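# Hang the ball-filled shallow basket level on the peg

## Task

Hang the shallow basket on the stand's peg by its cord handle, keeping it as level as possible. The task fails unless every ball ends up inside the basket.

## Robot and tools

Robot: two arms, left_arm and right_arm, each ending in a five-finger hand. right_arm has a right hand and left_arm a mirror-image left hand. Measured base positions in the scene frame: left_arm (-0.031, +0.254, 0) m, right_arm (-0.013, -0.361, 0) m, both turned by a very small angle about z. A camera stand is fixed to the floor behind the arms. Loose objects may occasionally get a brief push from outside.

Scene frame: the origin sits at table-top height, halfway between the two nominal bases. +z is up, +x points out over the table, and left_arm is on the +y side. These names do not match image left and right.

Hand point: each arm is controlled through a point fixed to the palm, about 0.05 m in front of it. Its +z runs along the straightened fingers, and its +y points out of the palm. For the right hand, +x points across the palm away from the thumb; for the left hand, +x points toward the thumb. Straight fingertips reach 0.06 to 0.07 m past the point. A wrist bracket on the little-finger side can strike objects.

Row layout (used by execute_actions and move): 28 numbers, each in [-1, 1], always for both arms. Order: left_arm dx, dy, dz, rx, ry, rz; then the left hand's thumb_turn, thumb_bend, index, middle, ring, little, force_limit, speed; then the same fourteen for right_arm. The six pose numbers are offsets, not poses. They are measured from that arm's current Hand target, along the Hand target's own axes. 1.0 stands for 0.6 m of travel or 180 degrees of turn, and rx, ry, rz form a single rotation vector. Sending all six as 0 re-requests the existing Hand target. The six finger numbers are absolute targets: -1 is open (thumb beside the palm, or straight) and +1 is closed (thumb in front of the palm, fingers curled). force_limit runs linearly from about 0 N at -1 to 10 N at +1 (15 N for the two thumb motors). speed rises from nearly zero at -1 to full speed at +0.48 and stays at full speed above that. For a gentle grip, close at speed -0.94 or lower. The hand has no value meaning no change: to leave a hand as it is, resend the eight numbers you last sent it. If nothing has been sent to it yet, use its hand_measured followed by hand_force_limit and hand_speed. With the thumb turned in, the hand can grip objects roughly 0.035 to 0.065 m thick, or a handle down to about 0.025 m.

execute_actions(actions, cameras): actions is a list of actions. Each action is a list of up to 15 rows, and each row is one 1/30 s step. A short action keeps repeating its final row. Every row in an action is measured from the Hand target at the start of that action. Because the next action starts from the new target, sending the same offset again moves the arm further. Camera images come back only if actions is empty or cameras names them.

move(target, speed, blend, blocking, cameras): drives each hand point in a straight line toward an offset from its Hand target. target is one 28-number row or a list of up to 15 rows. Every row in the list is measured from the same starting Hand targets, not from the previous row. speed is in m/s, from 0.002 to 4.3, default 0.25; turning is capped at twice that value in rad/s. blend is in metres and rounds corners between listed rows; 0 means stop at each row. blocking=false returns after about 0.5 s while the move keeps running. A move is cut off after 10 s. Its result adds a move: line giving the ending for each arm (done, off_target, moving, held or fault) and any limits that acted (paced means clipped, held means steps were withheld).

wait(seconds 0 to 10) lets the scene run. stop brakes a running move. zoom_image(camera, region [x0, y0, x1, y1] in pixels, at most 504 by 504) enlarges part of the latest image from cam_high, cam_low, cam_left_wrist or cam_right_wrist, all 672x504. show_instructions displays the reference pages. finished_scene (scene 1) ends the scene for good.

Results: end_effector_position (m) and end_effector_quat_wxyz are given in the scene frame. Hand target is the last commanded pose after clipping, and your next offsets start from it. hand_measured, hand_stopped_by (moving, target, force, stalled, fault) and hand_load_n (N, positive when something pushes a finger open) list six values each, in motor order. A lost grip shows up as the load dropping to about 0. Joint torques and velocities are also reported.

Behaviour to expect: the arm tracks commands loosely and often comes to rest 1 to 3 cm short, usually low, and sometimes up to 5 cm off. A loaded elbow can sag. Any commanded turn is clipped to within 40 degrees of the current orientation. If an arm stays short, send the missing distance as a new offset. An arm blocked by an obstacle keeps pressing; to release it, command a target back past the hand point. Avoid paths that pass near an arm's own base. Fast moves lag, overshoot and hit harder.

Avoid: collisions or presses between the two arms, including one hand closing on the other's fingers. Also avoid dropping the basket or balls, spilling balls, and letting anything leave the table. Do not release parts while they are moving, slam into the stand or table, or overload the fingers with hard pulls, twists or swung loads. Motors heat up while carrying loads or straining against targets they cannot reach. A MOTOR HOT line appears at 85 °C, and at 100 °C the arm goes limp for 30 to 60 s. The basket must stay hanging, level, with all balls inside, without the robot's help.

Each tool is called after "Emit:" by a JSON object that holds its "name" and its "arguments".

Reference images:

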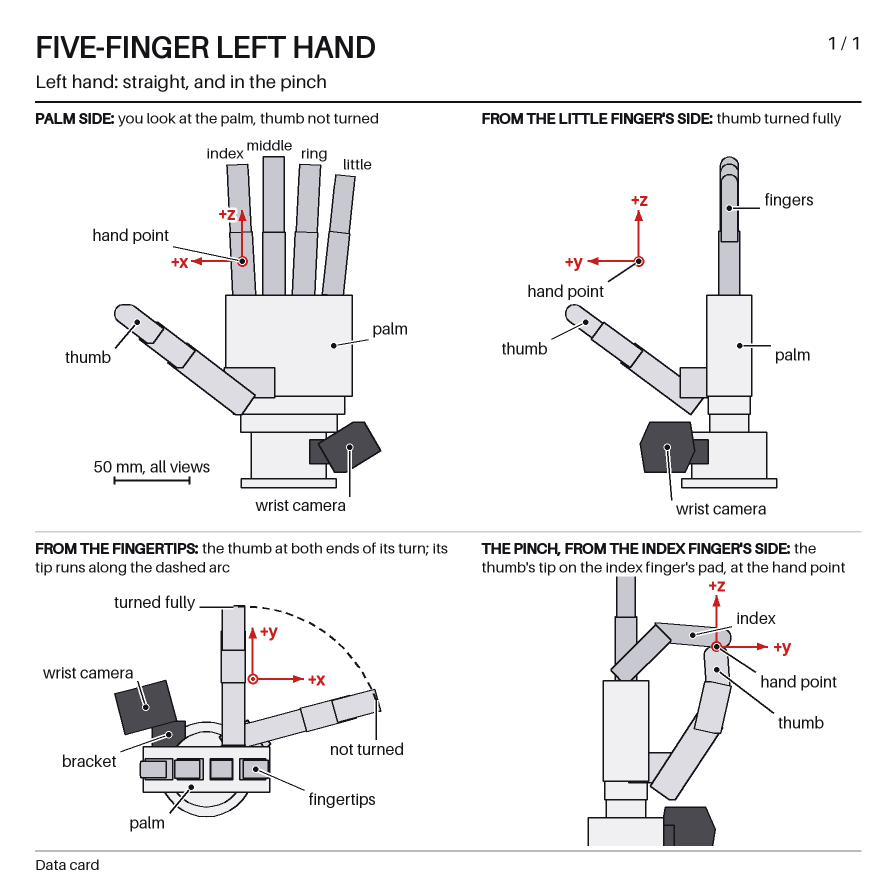

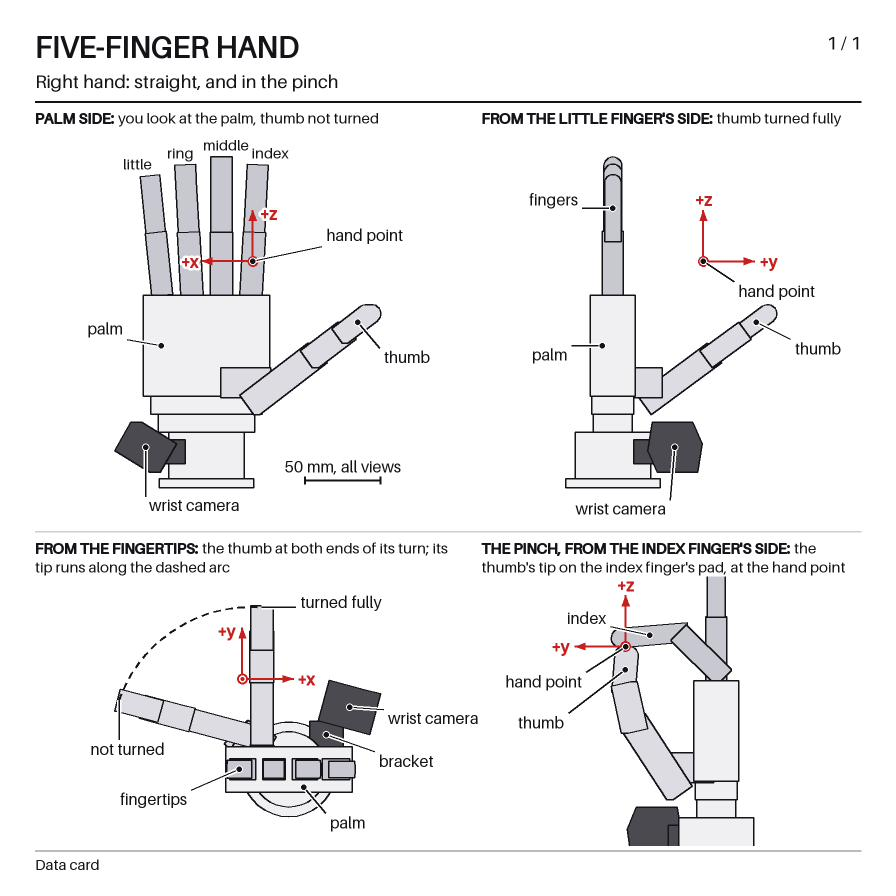

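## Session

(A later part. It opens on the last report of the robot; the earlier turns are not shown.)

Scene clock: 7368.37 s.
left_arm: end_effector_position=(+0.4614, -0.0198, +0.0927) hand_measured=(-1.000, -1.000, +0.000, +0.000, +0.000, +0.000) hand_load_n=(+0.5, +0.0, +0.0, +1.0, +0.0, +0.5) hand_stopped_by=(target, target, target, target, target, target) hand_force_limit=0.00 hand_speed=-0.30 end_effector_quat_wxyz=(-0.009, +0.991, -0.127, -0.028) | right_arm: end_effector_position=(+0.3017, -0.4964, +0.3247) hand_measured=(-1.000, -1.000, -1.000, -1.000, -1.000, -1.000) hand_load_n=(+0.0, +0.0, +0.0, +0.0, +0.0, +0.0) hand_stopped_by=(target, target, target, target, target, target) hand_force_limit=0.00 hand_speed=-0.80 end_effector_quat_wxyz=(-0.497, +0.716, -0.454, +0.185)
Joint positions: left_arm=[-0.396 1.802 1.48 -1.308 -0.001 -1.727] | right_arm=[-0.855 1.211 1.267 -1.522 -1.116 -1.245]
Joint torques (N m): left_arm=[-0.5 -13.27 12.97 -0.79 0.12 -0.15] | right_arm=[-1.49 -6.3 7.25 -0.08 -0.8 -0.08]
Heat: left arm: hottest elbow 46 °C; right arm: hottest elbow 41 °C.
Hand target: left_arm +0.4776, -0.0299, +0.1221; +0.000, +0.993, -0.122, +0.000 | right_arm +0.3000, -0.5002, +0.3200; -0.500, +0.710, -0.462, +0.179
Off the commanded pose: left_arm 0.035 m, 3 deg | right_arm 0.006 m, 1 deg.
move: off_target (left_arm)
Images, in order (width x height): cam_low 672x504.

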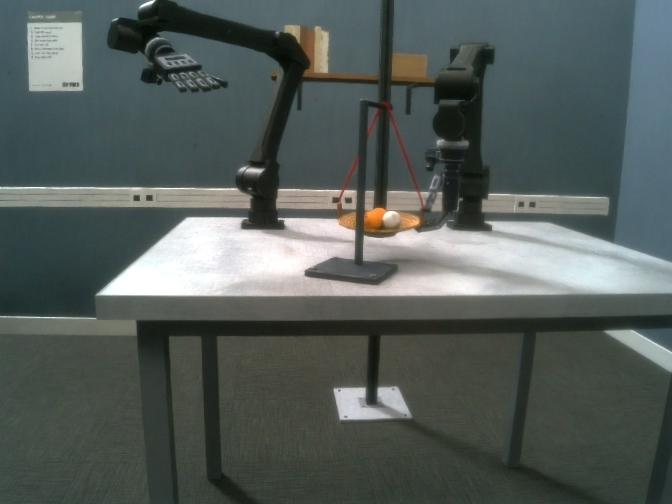

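Emit:
{"name": "move", "arguments": {"target": [0,0,0.02,0,0,0,-1,-1,0,0,0,0,0.0,-0.3,0,0,0,0,0,0,-1,-1,-1,-1,-1,-1,0,-0.8], "speed": 0.02, "cameras": ["cam_low"]}}

Emit:
{"name": "zoom_image", "arguments": {"camera": "cam_low", "region": [330, 180, 450, 250]}}

Scene clock: 7391.57 s.
left_arm: end_effector_position=(+0.4633, -0.0206, +0.0929) hand_measured=(-1.000, -1.000, +0.000, +0.000, +0.000, +0.000) hand_load_n=(+0.0, +0.0, +0.5, +0.5, +0.0, +0.0) hand_stopped_by=(target, target, target, target, target, target) hand_force_limit=0.00 hand_speed=-0.30 end_effector_quat_wxyz=(-0.008, +0.992, -0.127, -0.024) | right_arm: end_effector_position=(+0.3017, -0.4964, +0.3247) hand_measured=(-1.000, -1.000, -1.000, -1.000, -1.000, -1.000) hand_load_n=(+0.0, +0.0, +0.0, +0.0, +0.0, +0.0) hand_stopped_by=(target, target, target, target, target, target) hand_force_limit=0.00 hand_speed=-0.80 end_effector_quat_wxyz=(-0.497, +0.716, -0.454, +0.185)
Joint positions: left_arm=[-0.396 1.802 1.48 -1.3 -0.001 -1.727] | right_arm=[-0.855 1.211 1.267 -1.522 -1.116 -1.245]
Joint torques (N m): left_arm=[-0.15 -12.69 11.41 0.46 0.12 -0.17] | right_arm=[-1.61 -6.01 7.47 -0.06 -0.83 -0.1]
Heat: left arm: hottest elbow 46 °C; right arm: hottest elbow 41 °C.
Hand target: left_arm +0.4776, -0.0299, +0.1101; +0.000, +0.993, -0.122, +0.000 | right_arm +0.3000, -0.5002, +0.3200; -0.500, +0.710, -0.462, +0.179
Off the commanded pose: left_arm 0.024 m, 3 deg | right_arm 0.006 m, 1 deg.
move: off_target (left_arm)
Images, in order (width x height): cam_low 672x504.

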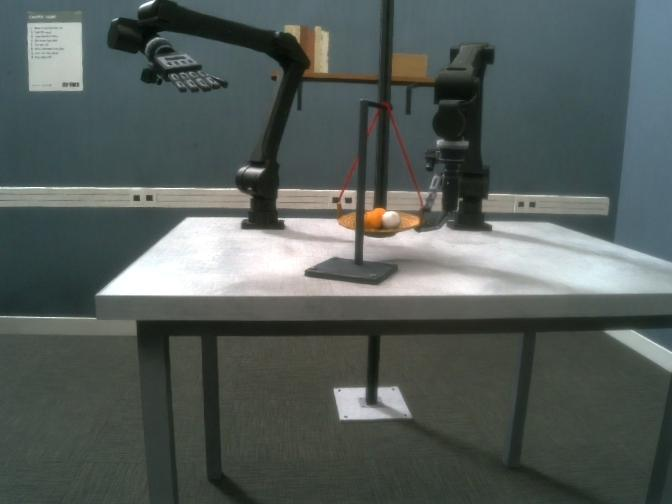

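Scaled by 4.200 from the camera's 672x504 image, which has a finer 960x720 frame.

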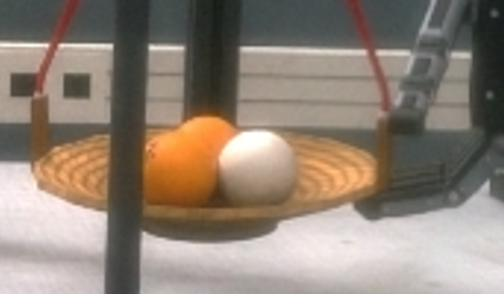

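Emit:
{"name": "move", "arguments": {"target": [0,0,0.02,0,0,0,-1,-1,0,0,0,0,0.0,-0.3,0,0,0,0,0,0,-1,-1,-1,-1,-1,-1,0,-0.8], "speed": 0.02, "cameras": ["cam_low"]}}

Emit:
{"name": "zoom_image", "arguments": {"camera": "cam_low", "region": [330, 180, 450, 250]}}

Scene clock: 7397.40 s.
left_arm: end_effector_position=(+0.4702, -0.0237, +0.0938) hand_measured=(-1.000, -1.000, +0.000, +0.000, +0.000, +0.000) hand_load_n=(+0.0, +0.0, +0.0, +0.5, +0.0, +0.0) hand_stopped_by=(target, target, target, target, target, target) hand_force_limit=0.00 hand_speed=-0.30 end_effector_quat_wxyz=(-0.004, +0.992, -0.127, -0.011) | right_arm: end_effector_position=(+0.3017, -0.4964, +0.3247) hand_measured=(-1.000, -1.000, -1.000, -1.000, -1.000, -1.000) hand_load_n=(-0.5, +0.0, -0.5, +0.0, +0.0, +0.0) hand_stopped_by=(target, target, target, target, target, target) hand_force_limit=0.00 hand_speed=-0.80 end_effector_quat_wxyz=(-0.497, +0.716, -0.454, +0.185)
Joint positions: left_arm=[-0.396 1.802 1.48 -1.272 -0.001 -1.727] | right_arm=[-0.855 1.211 1.267 -1.522 -1.116 -1.245]
Joint torques (N m): left_arm=[-0.62 -12.1 9.84 0.73 0.13 -0.13] | right_arm=[-1.9 -6.3 7.08 -0.08 -0.8 -0.04]
Heat: left arm: hottest elbow 46 °C; right arm: hottest elbow 41 °C.
Hand target: left_arm +0.4775, -0.0298, +0.0981; +0.000, +0.993, -0.122, +0.000 | right_arm +0.3000, -0.5002, +0.3200; -0.500, +0.710, -0.462, +0.179
Off the commanded pose: left_arm 0.011 m, 1 deg | right_arm 0.006 m, 1 deg.
move: off_target (left_arm)
Images, in order (width x height): cam_low 672x504.

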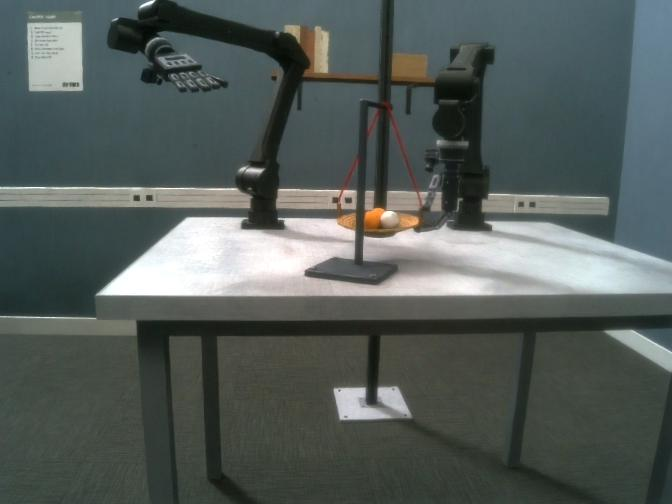

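Scaled by 4.200 from the camera's 672x504 image, which has a finer 960x720 frame.

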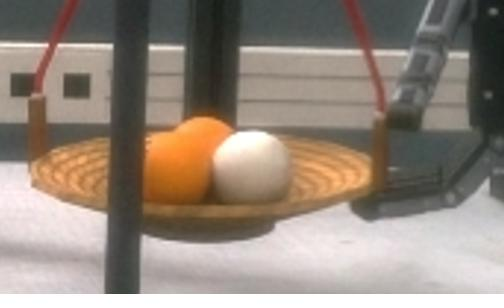

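Emit:
{"name": "move", "arguments": {"target": [0,0.01,0.02,0,0,0,-1,-1,0,0,0,0,0.0,-0.3,0,0,0,0,0,0,-1,-1,-1,-1,-1,-1,0,-0.8], "speed": 0.02, "cameras": ["cam_low"]}}

Emit:
{"name": "zoom_image", "arguments": {"camera": "cam_low", "region": [330, 180, 450, 250]}}

Scene clock: 7403.37 s.
left_arm: end_effector_position=(+0.4755, -0.0303, +0.0948) hand_measured=(-1.000, -1.000, +0.000, +0.000, +0.000, +0.000) hand_load_n=(+0.0, +0.0, +0.5, +0.5, +0.0, +0.0) hand_stopped_by=(target, target, target, target, target, target) hand_force_limit=0.00 hand_speed=-0.30 end_effector_quat_wxyz=(+0.000, +0.992, -0.126, +0.002) | right_arm: end_effector_position=(+0.3017, -0.4964, +0.3247) hand_measured=(-1.000, -1.000, -1.000, -1.000, -1.000, -1.000) hand_load_n=(+0.0, +0.0, +0.0, +0.0, -0.5, +0.0) hand_stopped_by=(target, target, target, target, target, target) hand_force_limit=0.00 hand_speed=-0.80 end_effector_quat_wxyz=(-0.497, +0.716, -0.454, +0.185)
Joint positions: left_arm=[-0.404 1.802 1.48 -1.245 -0.001 -1.737] | right_arm=[-0.855 1.211 1.267 -1.522 -1.116 -1.245]
Joint torques (N m): left_arm=[-0.21 -11.4 8.38 0.53 0.1 -0.13] | right_arm=[-1.03 -6.89 7.34 0.1 -0.81 -0.09]
Heat: left arm: hottest elbow 46 °C; right arm: hottest elbow 41 °C.
Hand target: left_arm +0.4761, -0.0356, +0.0861; +0.000, +0.993, -0.122, +0.000 | right_arm +0.3000, -0.5002, +0.3200; -0.500, +0.710, -0.462, +0.179
Off the commanded pose: left_arm 0.010 m, 0 deg | right_arm 0.006 m, 1 deg.
move: done
Images, in order (width x height): cam_low 672x504.

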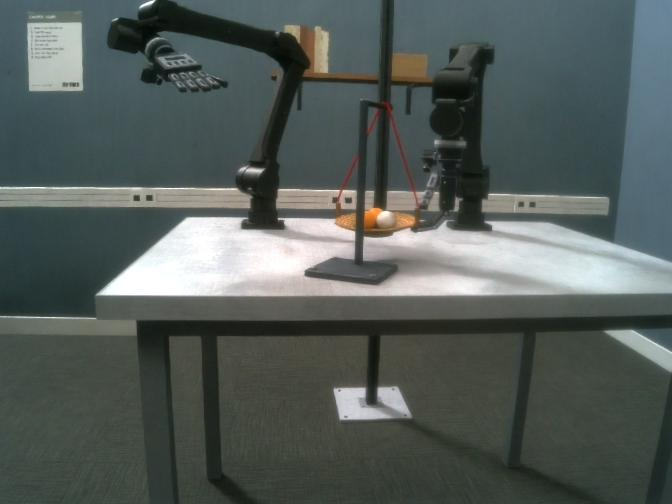

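Scaled by 4.200 from the camera's 672x504 image, which has a finer 960x720 frame.

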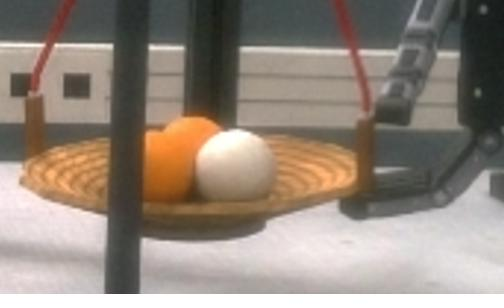

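Emit:
{"name": "move", "arguments": {"target": [0,-0.01,0.02,0,0,0,-1,-1,0,0,0,0,0.0,-0.3,0,0,0,0,0,0,-1,-1,-1,-1,-1,-1,0,-0.8], "speed": 0.02, "cameras": ["cam_low"]}}

Emit:
{"name": "zoom_image", "arguments": {"camera": "cam_low", "region": [330, 180, 450, 250]}}

Scene clock: 7416.03 s.
left_arm: end_effector_position=(+0.4787, -0.0317, +0.0913) hand_measured=(-1.000, -1.000, +0.000, +0.000, +0.000, +0.000) hand_load_n=(+0.0, +0.0, +0.0, +0.0, +0.0, +0.0) hand_stopped_by=(target, target, target, target, target, target) hand_force_limit=0.00 hand_speed=-0.30 end_effector_quat_wxyz=(+0.003, +0.992, -0.125, +0.011) | right_arm: end_effector_position=(+0.3017, -0.4964, +0.3247) hand_measured=(-1.000, -1.000, -1.000, -1.000, -1.000, -1.000) hand_load_n=(+0.0, +0.0, +0.0, +0.0, +0.0, +0.0) hand_stopped_by=(target, target, target, target, target, target) hand_force_limit=0.00 hand_speed=-0.80 end_effector_quat_wxyz=(-0.497, +0.716, -0.454, +0.185)
Joint positions: left_arm=[-0.404 1.802 1.468 -1.215 -0.001 -1.738] | right_arm=[-0.855 1.211 1.267 -1.522 -1.116 -1.245]
Joint torques (N m): left_arm=[0.26 -10.58 7.61 0.58 0.12 -0.06] | right_arm=[-1.61 -6.42 7.09 -0.08 -0.8 -0.05]
Heat: left arm: hottest elbow 45 °C; right arm: hottest elbow 41 °C.
Hand target: left_arm +0.4777, -0.0298, +0.0741; +0.000, +0.993, -0.122, +0.000 | right_arm +0.3000, -0.5002, +0.3200; -0.500, +0.710, -0.462, +0.179
Off the commanded pose: left_arm 0.017 m, 1 deg | right_arm 0.006 m, 1 deg.
move: off_target (left_arm)
Images, in order (width x height): cam_low 672x504.

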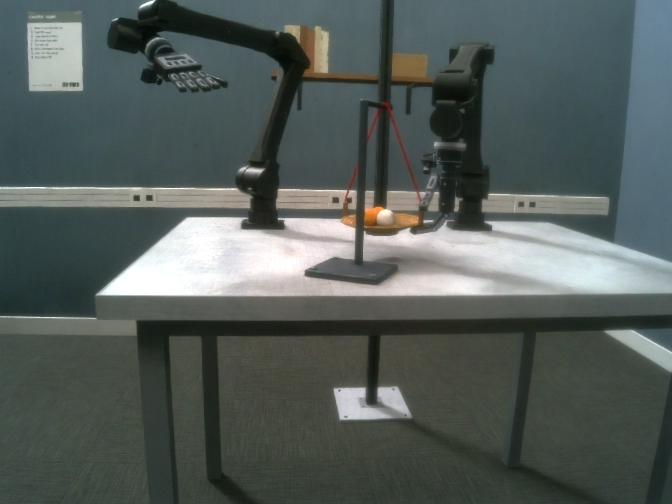

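Scaled by 4.200 from the camera's 672x504 image, which has a finer 960x720 frame.

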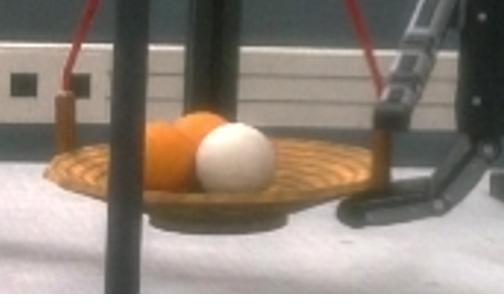

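Emit:
{"name": "wait", "arguments": {"seconds": 1, "cameras": ["cam_low", "cam_right_wrist", "cam_left_wrist"]}}

Emit:
{"name": "zoom_image", "arguments": {"camera": "cam_low", "region": [330, 180, 450, 250]}}

Scene clock: 7425.43 s.
left_arm: end_effector_position=(+0.4787, -0.0317, +0.0913) hand_measured=(-1.000, -1.000, +0.000, +0.000, +0.000, +0.000) hand_load_n=(+0.0, +0.0, +0.0, +0.0, +0.0, +0.0) hand_stopped_by=(target, target, target, target, target, target) hand_force_limit=0.00 hand_speed=-0.30 end_effector_quat_wxyz=(+0.003, +0.992, -0.125, +0.011) | right_arm: end_effector_position=(+0.3017, -0.4964, +0.3247) hand_measured=(-1.000, -1.000, -1.000, -1.000, -1.000, -1.000) hand_load_n=(-0.5, +0.0, +0.0, +0.0, +0.0, +0.0) hand_stopped_by=(target, target, target, target, target, target) hand_force_limit=0.00 hand_speed=-0.80 end_effector_quat_wxyz=(-0.497, +0.716, -0.454, +0.185)
Joint positions: left_arm=[-0.404 1.802 1.468 -1.215 -0.001 -1.738] | right_arm=[-0.855 1.211 1.267 -1.522 -1.116 -1.245]
Joint torques (N m): left_arm=[0.03 -10.7 7.57 0.77 0.13 -0.03] | right_arm=[-1.61 -6.53 7.21 -0.02 -0.79 -0.06]
Heat: left arm: hottest elbow 44 °C; right arm: hottest elbow 41 °C.
Hand target: left_arm +0.4776, -0.0298, +0.0741; +0.000, +0.993, -0.122, +0.000 | right_arm +0.3000, -0.5002, +0.3200; -0.500, +0.710, -0.462, +0.179
Off the commanded pose: left_arm 0.017 m, 1 deg | right_arm 0.006 m, 1 deg.
wait: 1.00 s; at rest from the start
Images, in order (width x height): cam_low 672x504, cam_left_wrist 672x504, cam_right_wrist 672x504.

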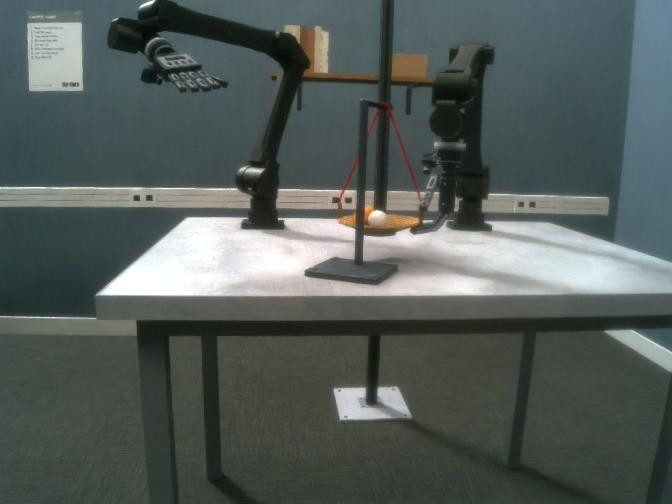

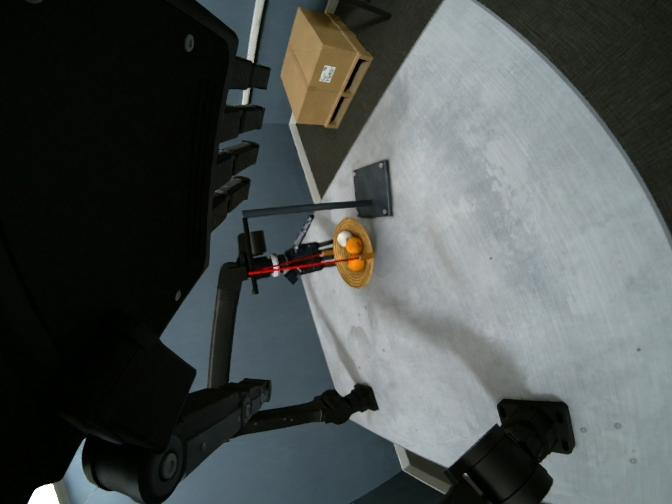

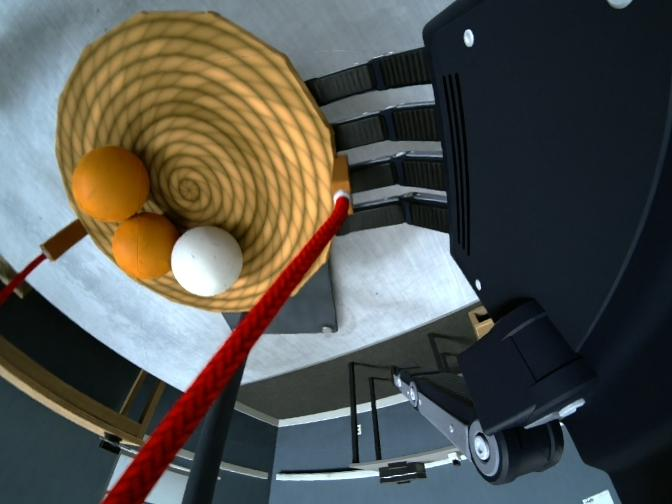

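Scaled by 4.200 from the camera's 672x504 image, which has a finer 960x720 frame.

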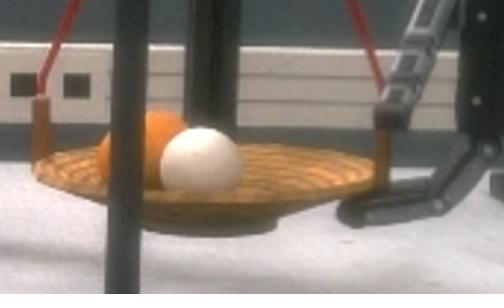

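Emit:
{"name": "move", "arguments": {"target": [0,0,0.012,0,0,0,-1,-1,0,0,0,0,0.0,-0.3,0,0,0,0,0,0,-1,-1,-1,-1,-1,-1,0,-0.8], "speed": 0.02, "cameras": ["cam_low", "cam_right_wrist"]}}

Emit:
{"name": "zoom_image", "arguments": {"camera": "cam_low", "region": [330, 180, 450, 250]}}

Scene clock: 7440.53 s.
left_arm: end_effector_position=(+0.4788, -0.0317, +0.0839) hand_measured=(-1.000, -1.000, +0.000, +0.000, +0.000, +0.000) hand_load_n=(+0.0, +0.0, +0.0, +0.0, +0.0, +0.0) hand_stopped_by=(target, target, target, target, target, target) hand_force_limit=0.00 hand_speed=-0.30 end_effector_quat_wxyz=(+0.003, +0.992, -0.125, +0.011) | right_arm: end_effector_position=(+0.3017, -0.4964, +0.3247) hand_measured=(-1.000, -1.000, -1.000, -1.000, -1.000, -1.000) hand_load_n=(-0.5, +0.0, +0.0, +0.0, +0.0, +0.0) hand_stopped_by=(target, target, target, target, target, target) hand_force_limit=0.00 hand_speed=-0.80 end_effector_quat_wxyz=(-0.497, +0.716, -0.454, +0.185)
Joint positions: left_arm=[-0.404 1.808 1.457 -1.197 -0.001 -1.738] | right_arm=[-0.855 1.211 1.267 -1.522 -1.116 -1.245]
Joint torques (N m): left_arm=[0.26 -10.4 7.58 0.64 0.1 -0.04] | right_arm=[-1.26 -6.59 7.21 -0.01 -0.82 -0.1]
Heat: left arm: hottest elbow 43 °C; right arm: hottest elbow 41 °C.
Hand target: left_arm +0.4777, -0.0298, +0.0670; +0.000, +0.993, -0.122, +0.000 | right_arm +0.3000, -0.5002, +0.3200; -0.500, +0.710, -0.462, +0.179
Off the commanded pose: left_arm 0.017 m, 1 deg | right_arm 0.006 m, 1 deg.
move: off_target (left_arm)
Images, in order (width x height): cam_low 672x504, cam_right_wrist 672x504.

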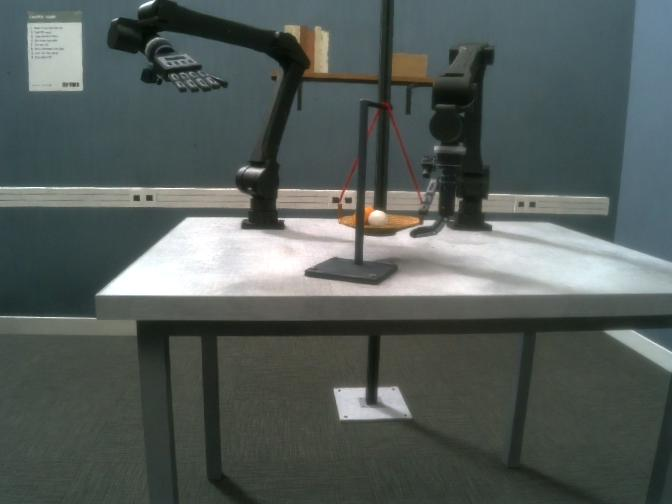

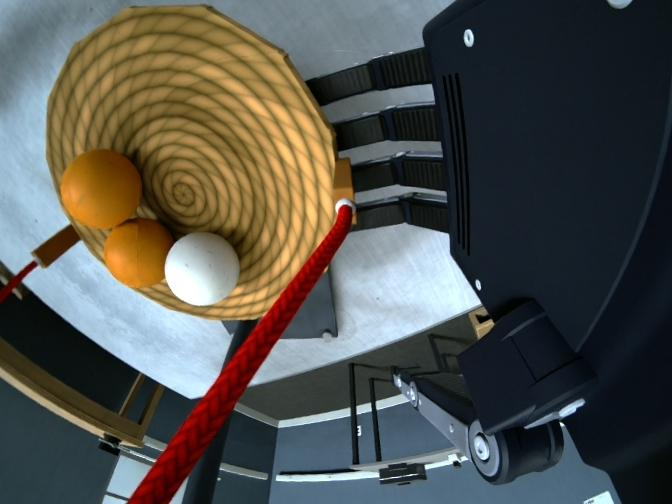

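Scaled by 4.200 from the camera's 672x504 image, which has a finer 960x720 frame.

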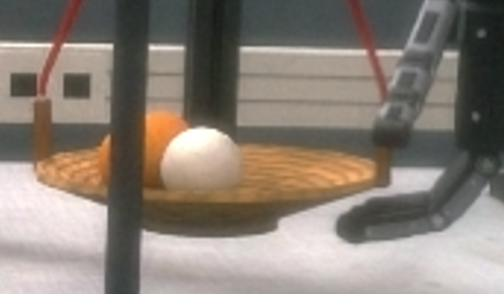

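Emit:
{"name": "zoom_image", "arguments": {"camera": "cam_low", "region": [350, 100, 374, 118]}}

Emit:
{"name": "zoom_image", "arguments": {"camera": "cam_low", "region": [348, 240, 372, 258]}}

Scaled by 21.000 from the camera's 672x504 image, which has a finer 960x720 frame.

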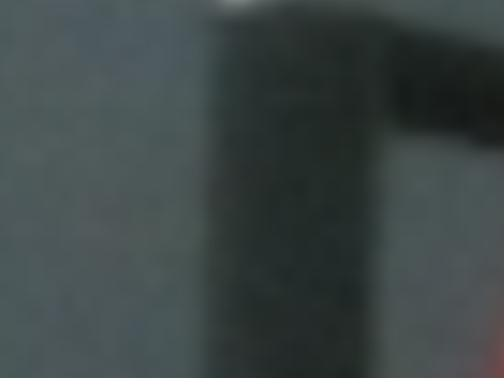

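Scaled by 21.000 from the camera's 672x504 image, which has a finer 960x720 frame.

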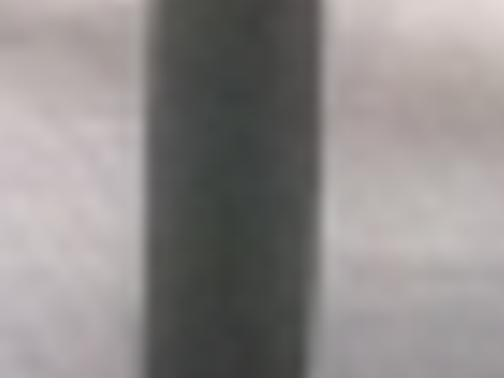

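Emit:
{"name": "zoom_image", "arguments": {"camera": "cam_low", "region": [348, 100, 372, 118]}}

Emit:
{"name": "zoom_image", "arguments": {"camera": "cam_low", "region": [348, 150, 372, 168]}}

Emit:
{"name": "zoom_image", "arguments": {"camera": "cam_low", "region": [348, 200, 372, 218]}}

Scaled by 21.000 from the camera's 672x504 image, which has a finer 960x720 frame.

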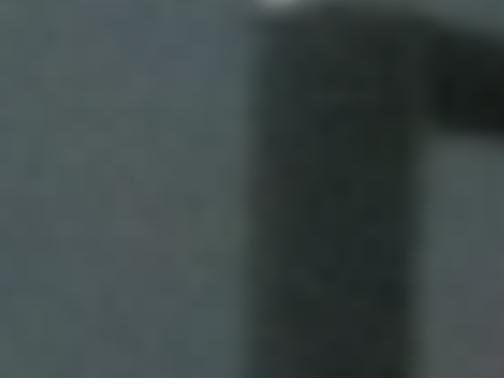

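Scaled by 21.000 from the camera's 672x504 image, which has a finer 960x720 frame.

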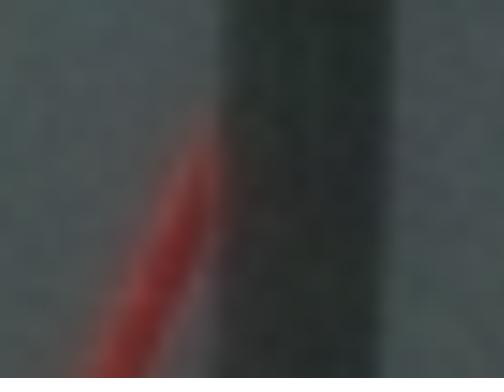

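Scaled by 21.000 from the camera's 672x504 image, which has a finer 960x720 frame.

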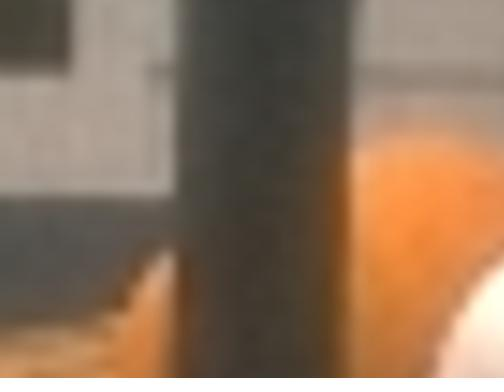

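Emit:
{"name": "zoom_image", "arguments": {"camera": "cam_low", "region": [332, 198, 364, 238]}}

Emit:
{"name": "zoom_image", "arguments": {"camera": "cam_low", "region": [396, 198, 428, 238]}}

Scaled by 12.600 from the camera's 672x504 image, which has a finer 960x720 frame.

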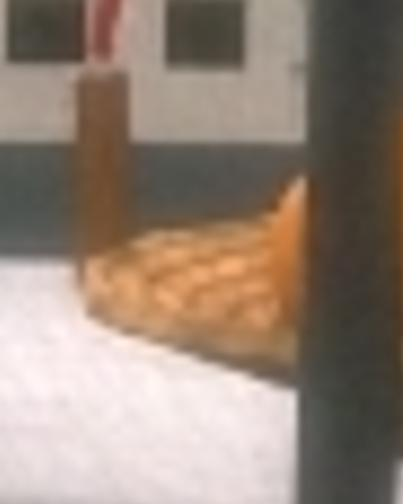

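Scaled by 12.600 from the camera's 672x504 image, which has a finer 960x720 frame.

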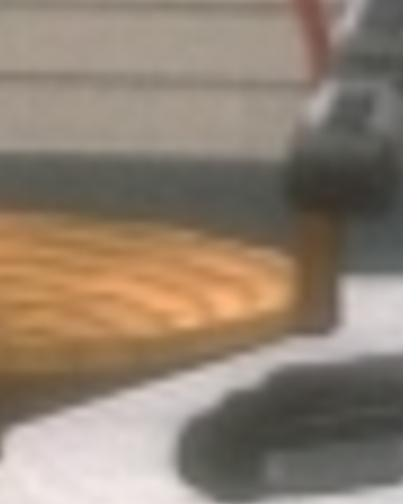

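Emit:
{"name": "move", "arguments": {"target": [[0,0,0.01,0,0,0,-1,-1,0,0,0,0,0.0,-0.3,0,0,0,0,0,0,-1,-1,-1,-1,-1,-1,0,-0.8],[0,-0.25,0.01,0,0,0,-1,-1,0,0,0,0,0.0,-0.3,0,0,0,0,0,0,-1,-1,-1,-1,-1,-1,0,-0.8]], "speed": [0.02, 0.08], "cameras": ["cam_low", "cam_left_wrist"]}}

Emit:
{"name": "zoom_image", "arguments": {"camera": "cam_low", "region": [330, 180, 450, 250]}}

Emit:
{"name": "zoom_image", "arguments": {"camera": "cam_left_wrist", "region": [230, 190, 410, 310]}}

Scene clock: 7542.67 s.
left_arm: end_effector_position=(+0.5131, +0.1148, +0.0673) hand_measured=(-1.000, -1.000, +0.000, +0.000, +0.000, +0.000) hand_load_n=(+0.5, +0.0, +0.0, +0.0, +0.0, +0.0) hand_stopped_by=(target, target, target, target, target, target) hand_force_limit=0.00 hand_speed=-0.30 end_effector_quat_wxyz=(+0.000, +0.993, -0.115, +0.002) | right_arm: end_effector_position=(+0.3017, -0.4964, +0.3247) hand_measured=(-1.000, -1.000, -1.000, -1.000, -1.000, -1.000) hand_load_n=(+0.0, +0.0, +0.0, +0.0, +0.0, +0.0) hand_stopped_by=(target, target, target, target, target, target) hand_force_limit=0.00 hand_speed=-0.80 end_effector_quat_wxyz=(-0.497, +0.716, -0.454, +0.185)
Joint positions: left_arm=[-0.124 1.815 1.422 -1.174 -0.001 -1.478] | right_arm=[-0.855 1.211 1.267 -1.522 -1.116 -1.245]
Joint torques (N m): left_arm=[0.32 -11.93 8.38 0.58 0.08 0.19] | right_arm=[-1.2 -5.6 7.2 0.18 -0.77 -0.08]
Heat: left arm: hottest elbow 41 °C; right arm: hottest elbow 41 °C.
Hand target: left_arm +0.5140, +0.1157, +0.0611; +0.000, +0.993, -0.122, +0.000 | right_arm +0.3000, -0.5002, +0.3200; -0.500, +0.710, -0.462, +0.179
Off the commanded pose: left_arm 0.006 m, 1 deg | right_arm 0.006 m, 1 deg.
move: done
Images, in order (width x height): cam_low 672x504, cam_left_wrist 672x504.

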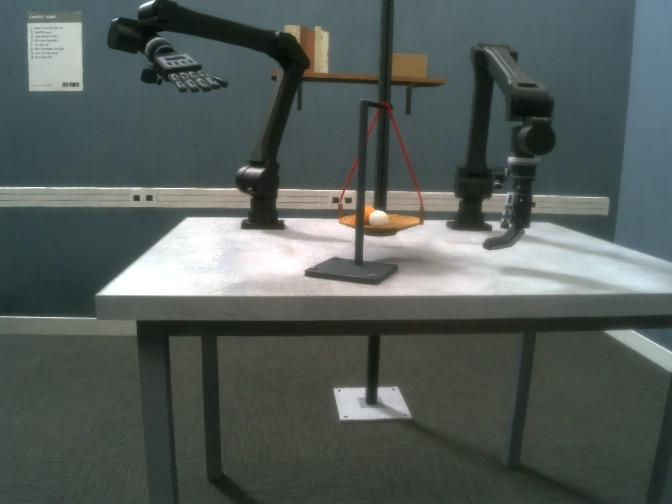

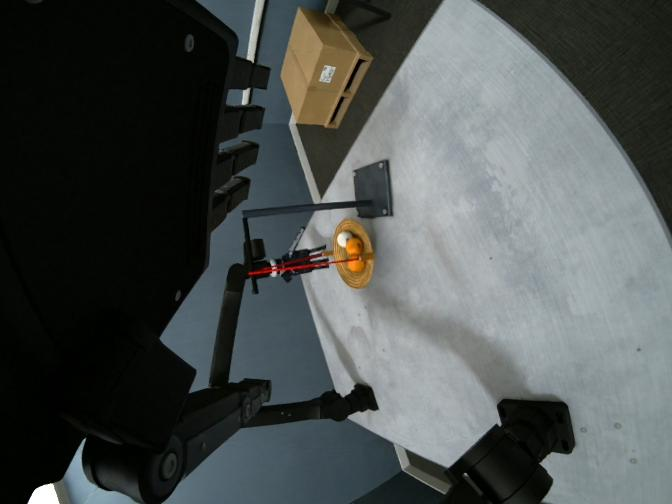

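Scaled by 4.200 from the camera's 672x504 image, which has a finer 960x720 frame.

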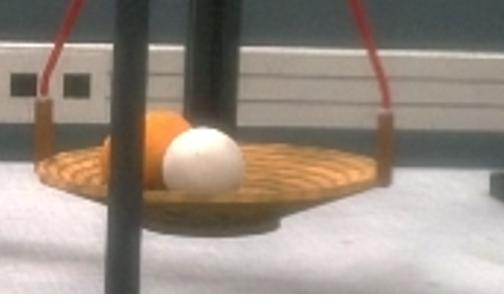

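Scaled by 2.800 from the camera's 672x504 image, which has a finer 960x720 frame.

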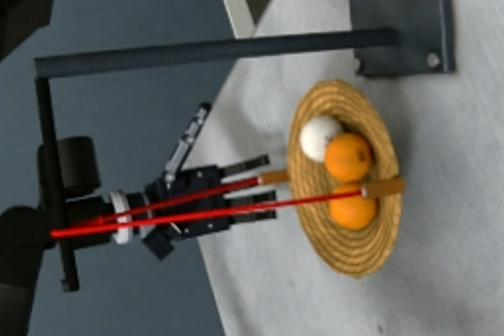

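Emit:
{"name": "zoom_image", "arguments": {"camera": "cam_low", "region": [332, 198, 364, 238]}}

Emit:
{"name": "zoom_image", "arguments": {"camera": "cam_low", "region": [396, 198, 428, 238]}}

Scaled by 12.600 from the camera's 672x504 image, which has a finer 960x720 frame.

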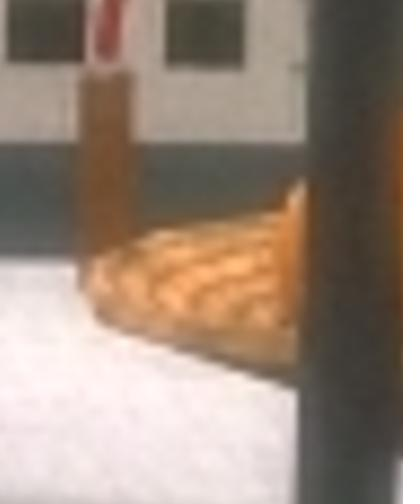

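Scaled by 12.600 from the camera's 672x504 image, which has a finer 960x720 frame.

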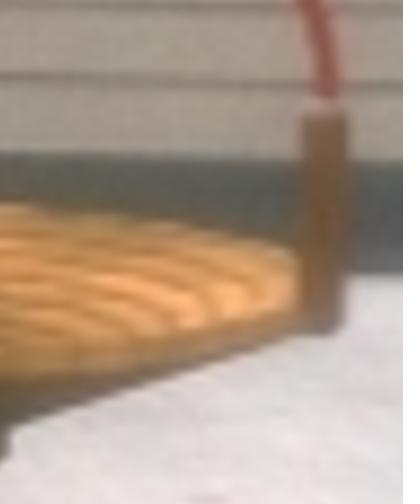

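Emit:
{"name": "zoom_image", "arguments": {"camera": "cam_low", "region": [80, 180, 140, 225]}}

Emit:
{"name": "zoom_image", "arguments": {"camera": "cam_low", "region": [540, 180, 600, 225]}}

Emit:
{"name": "zoom_image", "arguments": {"camera": "cam_low", "region": [110, 275, 170, 320]}}

Emit:
{"name": "zoom_image", "arguments": {"camera": "cam_low", "region": [500, 275, 560, 320]}}

Scaled by 8.400 from the camera's 672x504 image, which has a finer 960x720 frame.

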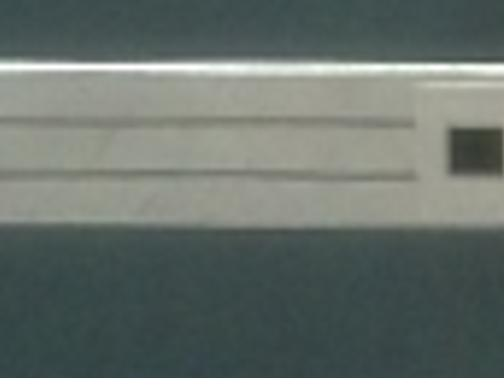

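Scaled by 8.400 from the camera's 672x504 image, which has a finer 960x720 frame.

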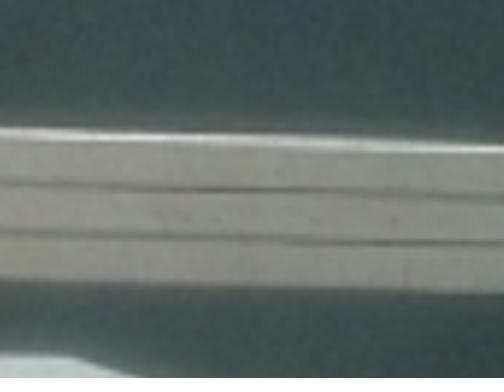

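Scaled by 8.400 from the camera's 672x504 image, which has a finer 960x720 frame.

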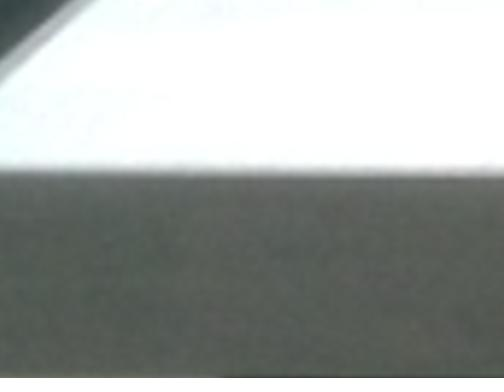

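Scaled by 8.400 from the camera's 672x504 image, which has a finer 960x720 frame.

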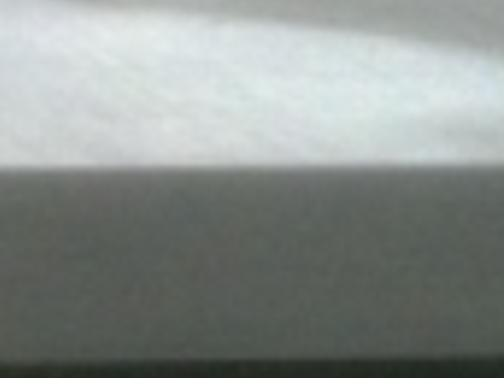

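Emit:
{"name": "zoom_image", "arguments": {"camera": "cam_low", "region": [376, 205, 412, 241]}}

Emit:
{"name": "zoom_image", "arguments": {"camera": "cam_left_wrist", "region": [320, 205, 390, 295]}}

Scaled by 14.000 from the camera's 672x504 image, which has a finer 960x720 frame.

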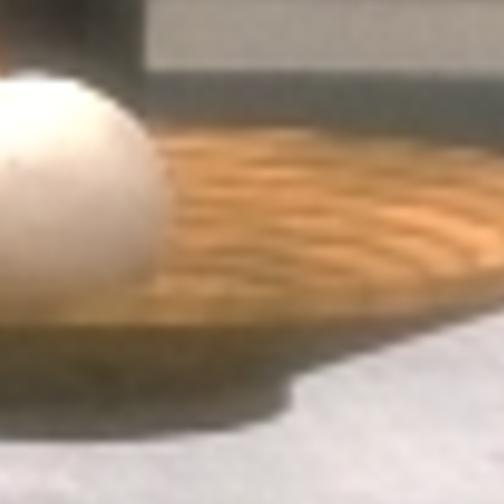

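Scaled by 5.600 from the camera's 672x504 image, which has a finer 960x720 frame.

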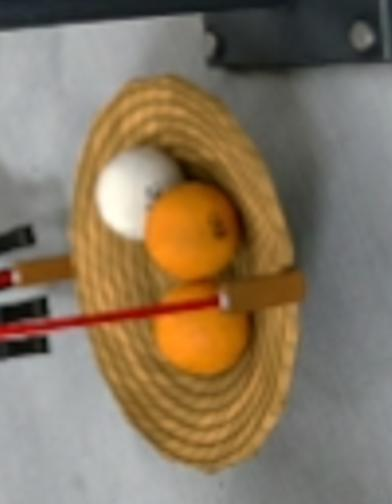

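Emit:
{"name": "finished_scene", "arguments": {}}

The scene is finished: the task was done.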